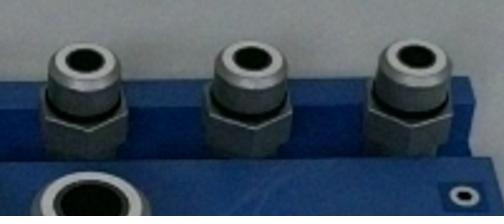

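Call:
move(target={"side": "left", "x": 0.4895, "y": 0.09, "z": 0.97, "quat_wxyz": [0.3536, -0.6124, 0.6124, -0.3536]}, min_time_s=1.5)

Call:
move(target={"side": "left", "x": 0.4895, "y": 0.09, "z": 0.876, "quat_wxyz": [0.3536, -0.6124, 0.6124, -0.3536]}, min_time_s=1.5, cameras=["left_wrist_camera"])

Call:
zoom_image(camera="left_wrist_camera", region=[50, 80, 330, 330])

Scene clock: 691.90 s.
Joint torques (N m): left_arm=[-20.42 6.01 1.18 -8.59 -0.75 -1.53 0.06] | right_arm=[-16.75 -6.68 -0.98 -4.99 0.25 -1.62 -0.21]
External joint torques (N m): left_arm=[3.6 0.09 -0.59 0.74 -0.28 0.29 0.07] | right_arm=[-0.5 -0.79 0.33 0.25 -0.02 0.1 -0.22]
Wrist force (N): left_arm=[2.3 7.0 6.5] | right_arm=[-1.5 3.3 3.8]
Wrist torque (N m): left_arm=[0.37 -0.27 -0.27] | right_arm=[-0.10 0.11 -0.21]
Wrist force, peak (N): left_arm=[2.4 7.1 7.1] | right_arm=[-1.2 3.6 4.5]
move: done
base_odometry: x=+0.319 y=-1.580 heading=-1.216
lidar_m: 0.37 0.40 0.49 1.40 2.12 2.91 3.64 4.20 3.15 2.27 0.44 0.61
base_status: not commanded
joint_positions: torso_squat_rad=+0.800 torso_shift_rad=+0.000 torso_pitch_rad=+0.150 torso_yaw_rad=+0.000 left_shoulder_pitch_rad=-1.165 left_shoulder_roll_rad=+0.140 left_shoulder_yaw_rad=+0.040 left_elbow_rad=-1.308 left_forearm_roll_rad=-0.085 left_wrist_pitch_rad=+1.252 left_hand_roll_rad=+0.304 right_shoulder_pitch_rad=-0.811 right_shoulder_roll_rad=-0.255 right_shoulder_yaw_rad=-0.201 right_elbow_rad=-2.174 right_forearm_roll_rad=-0.119 right_wrist_pitch_rad=+1.784 right_hand_roll_rad=-0.127 head_pan_rad=+0.000 head_tilt_rad=+0.600 left_hand_little=+1.000 left_hand_ring=+1.000 left_hand_middle=+0.160 left_hand_index=+0.160 left_hand_thumb_turn=-1.000 left_hand_thumb_bend=+0.540 left_hand_force_limit=+0.500 left_hand_speed=-0.850 right_hand_little=+1.000 right_hand_ring=+1.000 right_hand_middle=+0.160 right_hand_index=+0.160 right_hand_thumb_turn=-1.000 right_hand_thumb_bend=+0.540 right_hand_force_limit=+0.500 right_hand_speed=-0.850
joint_status: all done
wheel_motors_off: 0
left_hand_stopped_by: target,target,target,target,target,target
right_hand_stopped_by: target,target,target,target,target,target
left_little_load_n: 0.0
left_ring_load_n: 0.0
left_middle_load_n: 0.0
left_index_load_n: 0.0
left_thumb_bend_load_n: 0.0
left_thumb_turn_load_n: 0.0
right_little_load_n: 0.0
right_ring_load_n: 0.0
right_middle_load_n: 0.0
right_index_load_n: 0.0
right_thumb_bend_load_n: 0.5
right_thumb_turn_load_n: 0.0
motor_effort: left_wheel=-3(5) right_wheel=-1(2)
chest: x=-0.1817 y=-0.0010 z=+1.0742 quat_wxyz=(+0.997, +0.001, +0.075, +0.000)
left_hand: x=+0.4895 y=+0.0900 z=+0.9704 quat_wxyz=(+0.354, -0.612, +0.612, -0.354)
left_hand_status: reached (checked arc that bows 33 mm and turns the hand up to 5 deg, planned for 1.5 s): 0 mm and 0.1 deg off.
right_hand: x=+0.3400 y=-0.1998 z=+0.9996 quat_wxyz=(+0.353, -0.613, +0.612, -0.353)
pictures: none

Scene clock: 693.73 s.
Joint torques (N m): left_arm=[-18.33 3.19 0.22 -9.51 -0.67 -1.72 0.32] | right_arm=[-16.65 -6.68 -0.79 -4.89 0.24 -1.71 -0.21]
External joint torques (N m): left_arm=[4.74 -1.21 -1.37 0.71 -0.19 0.06 0.33] | right_arm=[-0.4 -0.79 0.52 0.35 -0.03 0 -0.22]
Wrist force (N): left_arm=[2.5 6.6 6.6] | right_arm=[-1.3 3.9 3.7]
Wrist torque (N m): left_arm=[0.30 -0.30 -0.24] | right_arm=[-0.02 0.09 -0.23]
Wrist force, peak (N): left_arm=[2.7 7.0 6.6] | right_arm=[-1.3 3.8 4.7]
move: done
base_odometry: x=+0.319 y=-1.580 heading=-1.216
lidar_m: 0.38 0.39 0.50 1.40 2.11 2.91 3.64 4.21 3.15 2.26 0.44 0.61
base_status: not commanded
joint_positions: torso_squat_rad=+0.800 torso_shift_rad=+0.000 torso_pitch_rad=+0.150 torso_yaw_rad=+0.000 left_shoulder_pitch_rad=-0.990 left_shoulder_roll_rad=+0.098 left_shoulder_yaw_rad=-0.009 left_elbow_rad=-1.251 left_forearm_roll_rad=-0.142 left_wrist_pitch_rad=+1.027 left_hand_roll_rad=+0.354 right_shoulder_pitch_rad=-0.811 right_shoulder_roll_rad=-0.255 right_shoulder_yaw_rad=-0.201 right_elbow_rad=-2.174 right_forearm_roll_rad=-0.119 right_wrist_pitch_rad=+1.784 right_hand_roll_rad=-0.127 head_pan_rad=+0.000 head_tilt_rad=+0.600 left_hand_little=+1.000 left_hand_ring=+1.000 left_hand_middle=+0.160 left_hand_index=+0.160 left_hand_thumb_turn=-1.000 left_hand_thumb_bend=+0.540 left_hand_force_limit=+0.500 left_hand_speed=-0.850 right_hand_little=+1.000 right_hand_ring=+1.000 right_hand_middle=+0.160 right_hand_index=+0.160 right_hand_thumb_turn=-1.000 right_hand_thumb_bend=+0.540 right_hand_force_limit=+0.500 right_hand_speed=-0.850
joint_status: all done
wheel_motors_off: 0
left_hand_stopped_by: target,target,target,target,target,target
right_hand_stopped_by: target,target,target,target,target,target
left_little_load_n: 0.0
left_ring_load_n: 0.0
left_middle_load_n: 0.0
left_index_load_n: 0.0
left_thumb_bend_load_n: 0.0
left_thumb_turn_load_n: 0.0
right_little_load_n: 0.0
right_ring_load_n: 0.0
right_middle_load_n: 0.0
right_index_load_n: 0.0
right_thumb_bend_load_n: 0.0
right_thumb_turn_load_n: 0.0
motor_effort: left_wheel=-4(4) right_wheel=-1(2)
chest: x=-0.1817 y=-0.0010 z=+1.0742 quat_wxyz=(+0.997, +0.001, +0.075, +0.000)
left_hand: x=+0.4891 y=+0.0902 z=+0.8768 quat_wxyz=(+0.354, -0.612, +0.612, -0.354)
left_hand_status: reached (checked arc that bows 4 mm and turns the hand up to 1 deg, planned for 1.5 s): 1 mm and 0.1 deg off.
right_hand: x=+0.3400 y=-0.1998 z=+0.9996 quat_wxyz=(+0.353, -0.613, +0.612, -0.353)
left_wrist_camera: T_world_to_cam=[[0.48986, -0.22065, 0.84342, -0.95627], [-0.53341, -0.84108, 0.08977, 0.25784], [0.68958, -0.49386, -0.5297, 0.28151]] pos_world=[0.41185, 0.1449, 0.93251]

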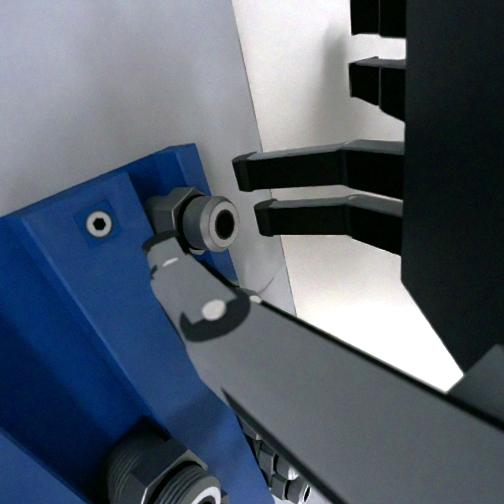

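Scaled by 1.800 from the camera's image (finer frame: 720x720).

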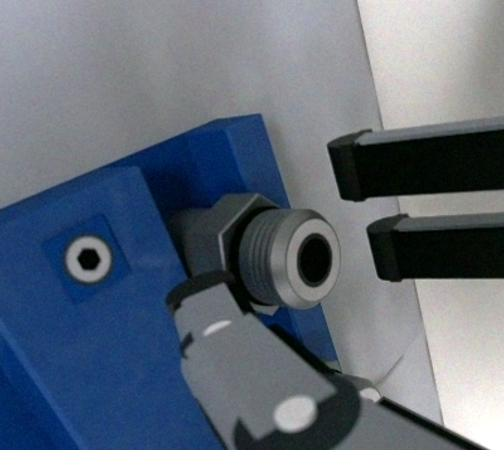

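Call:
move(target={"side": "left", "x": 0.489, "y": 0.09, "z": 0.8575, "quat_wxyz": [0.3536, -0.6124, 0.6124, -0.3536]}, min_time_s=1)

Call:
move(joints={"left_hand_speed": -0.92, "left_hand_force_limit": 0.5, "left_hand_index": -0.35, "left_hand_middle": -0.35, "left_hand_thumb_bend": 0.0})

Call:
move(target={"side": "left", "x": 0.489, "y": 0.09, "z": 0.876, "quat_wxyz": [0.3536, -0.6124, 0.6124, -0.3536]}, min_time_s=1.2, cameras=["left_wrist_camera"])

Scene clock: 695.37 s.
Joint torques (N m): left_arm=[-17.54 3.09 -0.12 -9.58 -0.8 -1.55 0.52] | right_arm=[-16.92 -6.74 -1.3 -4.96 0.25 -1.61 -0.18]
External joint torques (N m): left_arm=[5.38 -1.08 -1.63 0.78 -0.33 0.22 0.53] | right_arm=[-0.67 -0.84 0 0.28 -0.02 0.1 -0.19]
Wrist force (N): left_arm=[2.4 6.6 6.3] | right_arm=[-1.2 3.0 4.3]
Wrist torque (N m): left_arm=[0.33 -0.29 -0.25] | right_arm=[-0.20 0.07 -0.19]
Wrist force, peak (N): left_arm=[2.5 6.9 6.7] | right_arm=[-1.0 3.4 5.0]
move: done
base_odometry: x=+0.319 y=-1.580 heading=-1.216
lidar_m: 0.37 0.39 0.49 1.40 2.13 2.90 3.64 4.20 3.15 2.27 0.44 0.61
base_status: not commanded
joint_positions: torso_squat_rad=+0.800 torso_shift_rad=+0.000 torso_pitch_rad=+0.150 torso_yaw_rad=+0.000 left_shoulder_pitch_rad=-0.965 left_shoulder_roll_rad=+0.090 left_shoulder_yaw_rad=-0.017 left_elbow_rad=-1.221 left_forearm_roll_rad=-0.156 left_wrist_pitch_rad=+0.975 left_hand_roll_rad=+0.369 right_shoulder_pitch_rad=-0.811 right_shoulder_roll_rad=-0.255 right_shoulder_yaw_rad=-0.201 right_elbow_rad=-2.174 right_forearm_roll_rad=-0.119 right_wrist_pitch_rad=+1.784 right_hand_roll_rad=-0.127 head_pan_rad=+0.000 head_tilt_rad=+0.600 left_hand_little=+1.000 left_hand_ring=+1.000 left_hand_middle=+0.160 left_hand_index=+0.160 left_hand_thumb_turn=-1.000 left_hand_thumb_bend=+0.540 left_hand_force_limit=+0.500 left_hand_speed=-0.850 right_hand_little=+1.000 right_hand_ring=+1.000 right_hand_middle=+0.160 right_hand_index=+0.160 right_hand_thumb_turn=-1.000 right_hand_thumb_bend=+0.540 right_hand_force_limit=+0.500 right_hand_speed=-0.850
joint_status: all done
wheel_motors_off: 0
left_hand_stopped_by: target,target,target,target,target,target
right_hand_stopped_by: target,target,target,target,target,target
left_little_load_n: 0.0
left_ring_load_n: 0.0
left_middle_load_n: 0.0
left_index_load_n: 0.0
left_thumb_bend_load_n: 0.0
left_thumb_turn_load_n: 0.0
right_little_load_n: 0.0
right_ring_load_n: 0.0
right_middle_load_n: 0.0
right_index_load_n: 0.0
right_thumb_bend_load_n: 0.5
right_thumb_turn_load_n: 0.0
motor_effort: left_wheel=+0(4) right_wheel=-2(2)
chest: x=-0.1817 y=-0.0010 z=+1.0742 quat_wxyz=(+0.997, +0.001, +0.075, +0.000)
left_hand: x=+0.4892 y=+0.0901 z=+0.8582 quat_wxyz=(+0.354, -0.612, +0.612, -0.354)
left_hand_status: reached (checked arc that bows 0 mm and turns the hand up to 0 deg, planned for 1.0 s): 1 mm and 0.1 deg off.
right_hand: x=+0.3400 y=-0.1998 z=+0.9996 quat_wxyz=(+0.353, -0.613, +0.612, -0.353)
pictures: none

Scene clock: 698.20 s.
Joint torques (N m): left_arm=[-16.65 2.56 0.21 -8.47 0.26 -0.04 0.42] | right_arm=[-16.88 -6.99 -1.06 -4.88 0.27 -1.62 -0.25]
External joint torques (N m): left_arm=[6.28 -1.62 -1.31 1.89 0.74 1.74 0.43] | right_arm=[-0.63 -1.09 0.25 0.36 -0.01 0.09 -0.26]
Wrist force (N): left_arm=[1.2 2.9 11.3] | right_arm=[-0.8 3.8 3.8]
Wrist torque (N m): left_arm=[0.50 -0.23 -0.24] | right_arm=[-0.03 0.05 -0.13]
Wrist force, peak (N): left_arm=[1.6 -2.9 13.5] | right_arm=[-1.2 3.9 4.6]
move: off_target
base_odometry: x=+0.319 y=-1.580 heading=-1.216
lidar_m: 0.38 0.39 0.49 1.38 2.11 2.91 3.65 4.20 3.14 2.27 0.44 0.62
base_status: not commanded
joint_positions: torso_squat_rad=+0.800 torso_shift_rad=+0.000 torso_pitch_rad=+0.150 torso_yaw_rad=+0.000 left_shoulder_pitch_rad=-0.966 left_shoulder_roll_rad=+0.091 left_shoulder_yaw_rad=-0.017 left_elbow_rad=-1.221 left_forearm_roll_rad=-0.157 left_wrist_pitch_rad=+0.974 left_hand_roll_rad=+0.369 right_shoulder_pitch_rad=-0.811 right_shoulder_roll_rad=-0.255 right_shoulder_yaw_rad=-0.201 right_elbow_rad=-2.174 right_forearm_roll_rad=-0.119 right_wrist_pitch_rad=+1.784 right_hand_roll_rad=-0.127 head_pan_rad=+0.000 head_tilt_rad=+0.600 left_hand_little=+1.000 left_hand_ring=+1.000 left_hand_middle=-0.047 left_hand_index=-0.062 left_hand_thumb_turn=-1.000 left_hand_thumb_bend=+0.263 left_hand_force_limit=+0.500 left_hand_speed=-0.920 right_hand_little=+1.000 right_hand_ring=+1.000 right_hand_middle=+0.160 right_hand_index=+0.160 right_hand_thumb_turn=-1.000 right_hand_thumb_bend=+0.540 right_hand_force_limit=+0.500 right_hand_speed=-0.850
joint_status: left_hand_middle off_target (ended at -0.047, target -0.350); left_hand_index off_target (ended at -0.062, target -0.350); left_hand_thumb_bend off_target (ended at +0.263, target +0.000); the others done
wheel_motors_off: 0
left_hand_stopped_by: target,target,force,force,force,target
right_hand_stopped_by: target,target,target,target,target,target
left_little_load_n: 0.0
left_ring_load_n: 0.0
left_middle_load_n: 10.0
left_index_load_n: 14.0
left_thumb_bend_load_n: 11.0
left_thumb_turn_load_n: 0.5
right_little_load_n: 0.0
right_ring_load_n: 0.0
right_middle_load_n: 0.0
right_index_load_n: 0.0
right_thumb_bend_load_n: 0.0
right_thumb_turn_load_n: 0.0
motor_effort: left_wheel=+0(4) right_wheel=-1(2)
chest: x=-0.1817 y=-0.0010 z=+1.0742 quat_wxyz=(+0.997, +0.001, +0.075, +0.000)
left_hand: x=+0.4894 y=+0.0902 z=+0.8586 quat_wxyz=(+0.354, -0.612, +0.612, -0.354)
right_hand: x=+0.3400 y=-0.1998 z=+0.9996 quat_wxyz=(+0.353, -0.613, +0.612, -0.353)
pictures: none

Scene clock: 699.73 s.
Joint torques (N m): left_arm=[-21.59 5.86 3.15 -11.7 -0.3 -1.5 -0.41] | right_arm=[-16.76 -6.53 -1.16 -4.89 0.21 -1.61 -0.33]
External joint torques (N m): left_arm=[1.49 1.47 1.57 -1.47 0.18 0.28 -0.4] | right_arm=[-0.52 -0.63 0.14 0.35 -0.06 0.1 -0.33]
Wrist force (N): left_arm=[2.5 7.6 7.1] | right_arm=[-1.8 3.0 3.8]
Wrist torque (N m): left_arm=[0.32 -0.29 -0.44] | right_arm=[-0.19 0.17 -0.28]
Wrist force, peak (N): left_arm=[2.3 5.7 13.5] | right_arm=[-1.1 3.9 4.7]
move: done
base_odometry: x=+0.319 y=-1.580 heading=-1.216
lidar_m: 0.38 0.39 0.49 1.39 2.11 2.90 3.64 4.20 3.14 2.27 0.45 0.61
base_status: not commanded
joint_positions: torso_squat_rad=+0.800 torso_shift_rad=+0.000 torso_pitch_rad=+0.150 torso_yaw_rad=+0.000 left_shoulder_pitch_rad=-0.990 left_shoulder_roll_rad=+0.097 left_shoulder_yaw_rad=-0.010 left_elbow_rad=-1.249 left_forearm_roll_rad=-0.142 left_wrist_pitch_rad=+1.027 left_hand_roll_rad=+0.355 right_shoulder_pitch_rad=-0.811 right_shoulder_roll_rad=-0.255 right_shoulder_yaw_rad=-0.201 right_elbow_rad=-2.174 right_forearm_roll_rad=-0.119 right_wrist_pitch_rad=+1.784 right_hand_roll_rad=-0.127 head_pan_rad=+0.000 head_tilt_rad=+0.600 left_hand_little=+1.000 left_hand_ring=+1.000 left_hand_middle=-0.046 left_hand_index=-0.062 left_hand_thumb_turn=-1.000 left_hand_thumb_bend=+0.263 left_hand_force_limit=+0.500 left_hand_speed=-0.920 right_hand_little=+1.000 right_hand_ring=+1.000 right_hand_middle=+0.160 right_hand_index=+0.160 right_hand_thumb_turn=-1.000 right_hand_thumb_bend=+0.540 right_hand_force_limit=+0.500 right_hand_speed=-0.850
joint_status: all done
wheel_motors_off: 0
left_hand_stopped_by: target,target,force,force,force,target
right_hand_stopped_by: target,target,target,target,target,target
left_little_load_n: 0.0
left_ring_load_n: 0.0
left_middle_load_n: 7.5
left_index_load_n: 13.0
left_thumb_bend_load_n: 11.0
left_thumb_turn_load_n: 1.5
right_little_load_n: 0.0
right_ring_load_n: 0.0
right_middle_load_n: 0.0
right_index_load_n: 0.0
right_thumb_bend_load_n: 0.0
right_thumb_turn_load_n: 0.0
motor_effort: left_wheel=-1(5) right_wheel=-1(2)
chest: x=-0.1817 y=-0.0010 z=+1.0742 quat_wxyz=(+0.997, +0.001, +0.075, +0.000)
left_hand: x=+0.4889 y=+0.0898 z=+0.8758 quat_wxyz=(+0.353, -0.612, +0.613, -0.353)
left_hand_status: reached (checked arc that bows 1 mm and turns the hand up to 0 deg, planned for 1.2 s): 0 mm and 0.0 deg off.
right_hand: x=+0.3400 y=-0.1998 z=+0.9996 quat_wxyz=(+0.353, -0.613, +0.612, -0.353)
left_wrist_camera: T_world_to_cam=[[0.49114, -0.2211, 0.84256, -0.9552], [-0.53341, -0.84103, 0.09024, 0.25709], [0.68866, -0.49375, -0.531, 0.28247]] pos_world=[0.41174, 0.1445, 0.93161]

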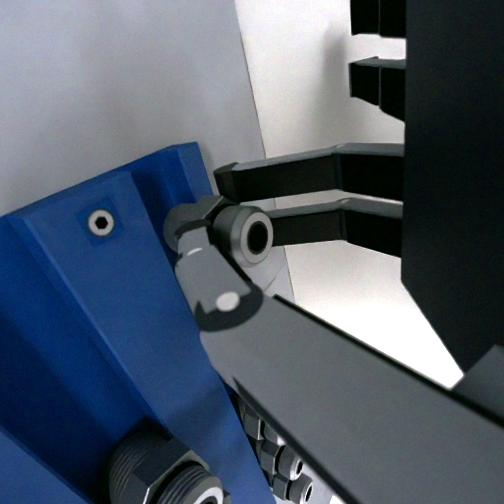

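Call:
move(target={"side": "left", "x": 0.487, "y": 0.09, "z": 0.95, "quat_wxyz": [0.3536, -0.6124, 0.6124, -0.3536]}, min_time_s=1.2)

Call:
move(joints={"left_shoulder_pitch_rad": -0.807, "left_shoulder_roll_rad": 0.25, "left_shoulder_yaw_rad": 0.212, "left_elbow_rad": -2.176, "left_forearm_roll_rad": 0.12, "left_wrist_pitch_rad": 1.781, "left_hand_roll_rad": 0.118}, min_time_s=1.5)

Call:
move(target={"side": "right", "x": 0.48, "y": -0.1398, "z": 0.97, "quat_wxyz": [0.3536, -0.6124, 0.6124, -0.3536]}, min_time_s=1.5)

Call:
move(target={"side": "right", "x": 0.48, "y": -0.1398, "z": 0.867, "quat_wxyz": [0.3536, -0.6124, 0.6124, -0.3536]}, min_time_s=1.5, cameras=["right_wrist_camera"])

Call:
zoom_image(camera="right_wrist_camera", region=[180, 80, 460, 330])

Scene clock: 701.63 s.
Joint torques (N m): left_arm=[-21.87 6.51 3.38 -10.68 -0.38 -1.59 -0.28] | right_arm=[-16.71 -6.88 -1.07 -5.1 0.21 -1.66 -0.27]
External joint torques (N m): left_arm=[1.83 1.04 1.65 -1.17 0.09 0.22 -0.27] | right_arm=[-0.46 -0.99 0.23 0.14 -0.06 0.05 -0.27]
Wrist force (N): left_arm=[2.6 7.6 6.8] | right_arm=[-0.9 3.9 3.4]
Wrist torque (N m): left_arm=[0.36 -0.33 -0.42] | right_arm=[0.02 0.02 -0.21]
Wrist force, peak (N): left_arm=[2.5 7.9 7.3] | right_arm=[-1.2 3.4 4.9]
move: done
base_odometry: x=+0.319 y=-1.580 heading=-1.216
lidar_m: 0.37 0.40 0.49 1.39 2.12 2.90 3.65 4.19 3.14 2.26 0.44 0.62
base_status: not commanded
joint_positions: torso_squat_rad=+0.800 torso_shift_rad=+0.000 torso_pitch_rad=+0.150 torso_yaw_rad=+0.000 left_shoulder_pitch_rad=-1.114 left_shoulder_roll_rad=+0.127 left_shoulder_yaw_rad=+0.028 left_elbow_rad=-1.323 left_forearm_roll_rad=-0.098 left_wrist_pitch_rad=+1.218 left_hand_roll_rad=+0.311 right_shoulder_pitch_rad=-0.811 right_shoulder_roll_rad=-0.255 right_shoulder_yaw_rad=-0.201 right_elbow_rad=-2.174 right_forearm_roll_rad=-0.119 right_wrist_pitch_rad=+1.784 right_hand_roll_rad=-0.127 head_pan_rad=+0.000 head_tilt_rad=+0.600 left_hand_little=+1.000 left_hand_ring=+1.000 left_hand_middle=-0.046 left_hand_index=-0.062 left_hand_thumb_turn=-1.000 left_hand_thumb_bend=+0.263 left_hand_force_limit=+0.500 left_hand_speed=-0.920 right_hand_little=+1.000 right_hand_ring=+1.000 right_hand_middle=+0.160 right_hand_index=+0.160 right_hand_thumb_turn=-1.000 right_hand_thumb_bend=+0.540 right_hand_force_limit=+0.500 right_hand_speed=-0.850
joint_status: all done
wheel_motors_off: 0
left_hand_stopped_by: target,target,force,force,force,target
right_hand_stopped_by: target,target,target,target,target,target
left_little_load_n: -0.5
left_ring_load_n: 0.0
left_middle_load_n: 8.0
left_index_load_n: 13.0
left_thumb_bend_load_n: 11.5
left_thumb_turn_load_n: 1.5
right_little_load_n: 0.0
right_ring_load_n: -0.5
right_middle_load_n: 0.0
right_index_load_n: 0.0
right_thumb_bend_load_n: 0.0
right_thumb_turn_load_n: 0.0
motor_effort: left_wheel=-2(4) right_wheel=-2(2)
chest: x=-0.1817 y=-0.0010 z=+1.0742 quat_wxyz=(+0.997, +0.001, +0.075, +0.000)
left_hand: x=+0.4870 y=+0.0898 z=+0.9499 quat_wxyz=(+0.354, -0.612, +0.613, -0.353)
left_hand_status: reached (checked arc that bows 2 mm and turns the hand up to 0 deg, planned for 1.2 s): 0 mm and 0.0 deg off.
right_hand: x=+0.3400 y=-0.1998 z=+0.9996 quat_wxyz=(+0.353, -0.613, +0.612, -0.353)
pictures: none

Scene clock: 703.43 s.
Joint torques (N m): left_arm=[-15.09 7 2.36 -6.83 -0.09 -2.18 -0.08] | right_arm=[-16.62 -6.75 -0.93 -4.87 0.26 -1.59 -0.33]
External joint torques (N m): left_arm=[2.09 1.01 0.79 -1.1 0.11 -0.3 -0.08] | right_arm=[-0.37 -0.85 0.38 0.37 -0.01 0.12 -0.33]
Wrist force (N): left_arm=[2.6 7.6 7.3] | right_arm=[-0.4 3.5 3.9]
Wrist torque (N m): left_arm=[0.30 -0.31 -0.41] | right_arm=[-0.10 -0.04 -0.13]
Wrist force, peak (N): left_arm=[2.3 8.0 7.8] | right_arm=[-1.6 3.8 4.6]
move: done
base_odometry: x=+0.319 y=-1.580 heading=-1.216
lidar_m: 0.37 0.40 0.49 1.39 2.12 2.91 3.64 4.19 3.14 2.27 0.45 0.62
base_status: not commanded
joint_positions: torso_squat_rad=+0.800 torso_shift_rad=+0.000 torso_pitch_rad=+0.150 torso_yaw_rad=+0.000 left_shoulder_pitch_rad=-0.807 left_shoulder_roll_rad=+0.250 left_shoulder_yaw_rad=+0.212 left_elbow_rad=-2.176 left_forearm_roll_rad=+0.120 left_wrist_pitch_rad=+1.781 left_hand_roll_rad=+0.118 right_shoulder_pitch_rad=-0.811 right_shoulder_roll_rad=-0.255 right_shoulder_yaw_rad=-0.201 right_elbow_rad=-2.174 right_forearm_roll_rad=-0.119 right_wrist_pitch_rad=+1.784 right_hand_roll_rad=-0.127 head_pan_rad=+0.000 head_tilt_rad=+0.600 left_hand_little=+1.000 left_hand_ring=+1.000 left_hand_middle=-0.046 left_hand_index=-0.062 left_hand_thumb_turn=-1.000 left_hand_thumb_bend=+0.263 left_hand_force_limit=+0.500 left_hand_speed=-0.920 right_hand_little=+1.000 right_hand_ring=+1.000 right_hand_middle=+0.160 right_hand_index=+0.160 right_hand_thumb_turn=-1.000 right_hand_thumb_bend=+0.540 right_hand_force_limit=+0.500 right_hand_speed=-0.850
joint_status: all done
wheel_motors_off: 0
left_hand_stopped_by: target,target,force,force,force,target
right_hand_stopped_by: target,target,target,target,target,target
left_little_load_n: 0.0
left_ring_load_n: 0.0
left_middle_load_n: 7.5
left_index_load_n: 13.5
left_thumb_bend_load_n: 11.5
left_thumb_turn_load_n: 1.5
right_little_load_n: -0.5
right_ring_load_n: 0.0
right_middle_load_n: 0.0
right_index_load_n: 0.0
right_thumb_bend_load_n: 0.0
right_thumb_turn_load_n: 0.0
motor_effort: left_wheel=+0(5) right_wheel=-1(2)
chest: x=-0.1817 y=-0.0010 z=+1.0742 quat_wxyz=(+0.997, +0.001, +0.075, +0.000)
left_hand: x=+0.3400 y=+0.1998 z=+0.9999 quat_wxyz=(+0.354, -0.612, +0.612, -0.354)
right_hand: x=+0.3400 y=-0.1998 z=+0.9996 quat_wxyz=(+0.353, -0.613, +0.612, -0.353)
pictures: none

Scene clock: 705.27 s.
Joint torques (N m): left_arm=[-14.21 6.29 2.36 -6.65 -0.09 -2 -0.02] | right_arm=[-22.66 -7.11 -0.85 -7.36 0.45 -1.53 -0.35]
External joint torques (N m): left_arm=[2.97 0.3 0.79 -0.92 0.11 -0.11 -0.01] | right_arm=[-0.7 -0.74 0.48 0.89 -0.02 0.16 -0.36]
Wrist force (N): left_arm=[2.6 7.6 7.0] | right_arm=[-1.5 4.3 3.6]
Wrist torque (N m): left_arm=[0.31 -0.30 -0.41] | right_arm=[0.09 0.15 -0.21]
Wrist force, peak (N): left_arm=[2.6 7.8 7.5] | right_arm=[-0.8 3.6 5.4]
move: done
base_odometry: x=+0.319 y=-1.580 heading=-1.216
lidar_m: 0.38 0.39 0.49 1.39 2.11 2.91 3.65 4.20 3.15 2.28 0.44 0.62
base_status: not commanded
joint_positions: torso_squat_rad=+0.800 torso_shift_rad=+0.000 torso_pitch_rad=+0.150 torso_yaw_rad=+0.000 left_shoulder_pitch_rad=-0.807 left_shoulder_roll_rad=+0.250 left_shoulder_yaw_rad=+0.212 left_elbow_rad=-2.176 left_forearm_roll_rad=+0.120 left_wrist_pitch_rad=+1.781 left_hand_roll_rad=+0.118 right_shoulder_pitch_rad=-1.085 right_shoulder_roll_rad=-0.201 right_shoulder_yaw_rad=-0.102 right_elbow_rad=-1.428 right_forearm_roll_rad=+0.010 right_wrist_pitch_rad=+1.294 right_hand_roll_rad=-0.207 head_pan_rad=+0.000 head_tilt_rad=+0.600 left_hand_little=+1.000 left_hand_ring=+1.000 left_hand_middle=-0.046 left_hand_index=-0.062 left_hand_thumb_turn=-1.000 left_hand_thumb_bend=+0.263 left_hand_force_limit=+0.500 left_hand_speed=-0.920 right_hand_little=+1.000 right_hand_ring=+1.000 right_hand_middle=+0.160 right_hand_index=+0.160 right_hand_thumb_turn=-1.000 right_hand_thumb_bend=+0.540 right_hand_force_limit=+0.500 right_hand_speed=-0.850
joint_status: all done
wheel_motors_off: 0
left_hand_stopped_by: target,target,force,force,force,target
right_hand_stopped_by: target,target,target,target,target,target
left_little_load_n: 0.0
left_ring_load_n: 0.0
left_middle_load_n: 7.5
left_index_load_n: 13.5
left_thumb_bend_load_n: 11.0
left_thumb_turn_load_n: 1.5
right_little_load_n: 0.0
right_ring_load_n: 0.0
right_middle_load_n: 0.0
right_index_load_n: 0.0
right_thumb_bend_load_n: 0.0
right_thumb_turn_load_n: 0.0
motor_effort: left_wheel=-3(4) right_wheel=-1(2)
chest: x=-0.1817 y=-0.0010 z=+1.0742 quat_wxyz=(+0.997, +0.001, +0.075, +0.000)
left_hand: x=+0.3400 y=+0.1998 z=+0.9999 quat_wxyz=(+0.354, -0.612, +0.612, -0.354)
right_hand: x=+0.4798 y=-0.1399 z=+0.9699 quat_wxyz=(+0.354, -0.612, +0.612, -0.354)
right_hand_status: reached (checked arc that bows 29 mm and turns the hand up to 4 deg, planned for 1.5 s): 0 mm and 0.0 deg off.
pictures: none

Scene clock: 707.10 s.
Joint torques (N m): left_arm=[-14.35 7.45 2.79 -6.72 -0.15 -1.92 -0.06] | right_arm=[-20.73 -4.87 -0.24 -8.52 0.68 -1.73 -0.58]
External joint torques (N m): left_arm=[2.83 1.47 1.22 -0.99 0.05 -0.04 -0.05] | right_arm=[0.06 0.17 0.93 0.72 0.17 -0.05 -0.58]
Wrist force (N): left_arm=[2.6 7.7 7.2] | right_arm=[-1.3 3.6 3.5]
Wrist torque (N m): left_arm=[0.34 -0.32 -0.42] | right_arm=[-0.08 0.07 -0.19]
Wrist force, peak (N): left_arm=[2.5 7.9 7.4] | right_arm=[-0.3 4.2 4.2]
move: done
base_odometry: x=+0.319 y=-1.580 heading=-1.216
lidar_m: 0.38 0.39 0.49 1.39 2.11 2.92 3.65 4.21 3.13 2.28 0.45 0.62
base_status: not commanded
joint_positions: torso_squat_rad=+0.800 torso_shift_rad=+0.000 torso_pitch_rad=+0.150 torso_yaw_rad=+0.000 left_shoulder_pitch_rad=-0.807 left_shoulder_roll_rad=+0.250 left_shoulder_yaw_rad=+0.212 left_elbow_rad=-2.176 left_forearm_roll_rad=+0.120 left_wrist_pitch_rad=+1.781 left_hand_roll_rad=+0.118 right_shoulder_pitch_rad=-0.890 right_shoulder_roll_rad=-0.146 right_shoulder_yaw_rad=-0.058 right_elbow_rad=-1.364 right_forearm_roll_rad=+0.058 right_wrist_pitch_rad=+1.036 right_hand_roll_rad=-0.234 head_pan_rad=+0.000 head_tilt_rad=+0.600 left_hand_little=+1.000 left_hand_ring=+1.000 left_hand_middle=-0.046 left_hand_index=-0.062 left_hand_thumb_turn=-1.000 left_hand_thumb_bend=+0.263 left_hand_force_limit=+0.500 left_hand_speed=-0.920 right_hand_little=+1.000 right_hand_ring=+1.000 right_hand_middle=+0.160 right_hand_index=+0.160 right_hand_thumb_turn=-1.000 right_hand_thumb_bend=+0.540 right_hand_force_limit=+0.500 right_hand_speed=-0.850
joint_status: all done
wheel_motors_off: 0
left_hand_stopped_by: target,target,force,force,force,target
right_hand_stopped_by: target,target,target,target,target,target
left_little_load_n: 0.0
left_ring_load_n: 0.0
left_middle_load_n: 7.5
left_index_load_n: 13.0
left_thumb_bend_load_n: 11.5
left_thumb_turn_load_n: 1.5
right_little_load_n: 0.0
right_ring_load_n: -0.5
right_middle_load_n: 0.0
right_index_load_n: 0.0
right_thumb_bend_load_n: 0.0
right_thumb_turn_load_n: 0.0
motor_effort: left_wheel=-1(5) right_wheel=-1(2)
chest: x=-0.1817 y=-0.0010 z=+1.0742 quat_wxyz=(+0.997, +0.001, +0.075, +0.000)
left_hand: x=+0.3400 y=+0.1998 z=+0.9999 quat_wxyz=(+0.354, -0.612, +0.612, -0.354)
right_hand: x=+0.4791 y=-0.1401 z=+0.8672 quat_wxyz=(+0.354, -0.612, +0.612, -0.354)
right_hand_status: reached (checked arc that bows 5 mm and turns the hand up to 0 deg, planned for 1.5 s): 1 mm and 0.0 deg off.
right_wrist_camera: T_world_to_cam=[[-0.51297, -0.27531, -0.81306, 0.91026], [-0.55502, 0.82893, 0.06949, 0.32139], [0.65484, 0.4869, -0.57802, 0.36716]] pos_world=[0.40489, -0.19459, 0.92999]

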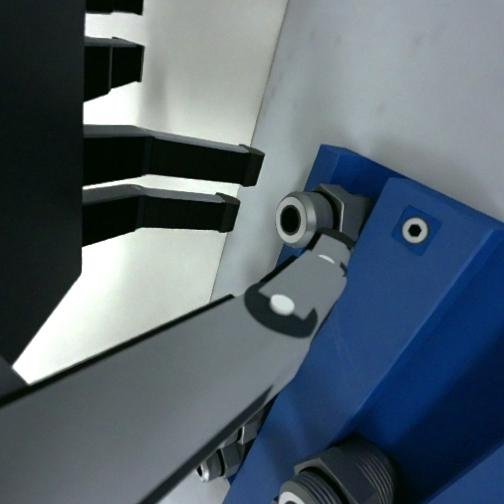

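Scaled by 1.800 from the camera's image (finer frame: 720x720).

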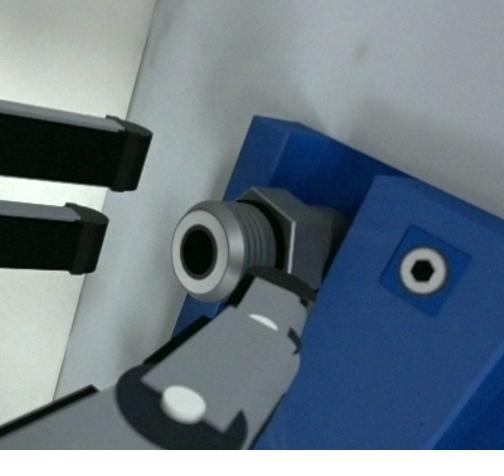

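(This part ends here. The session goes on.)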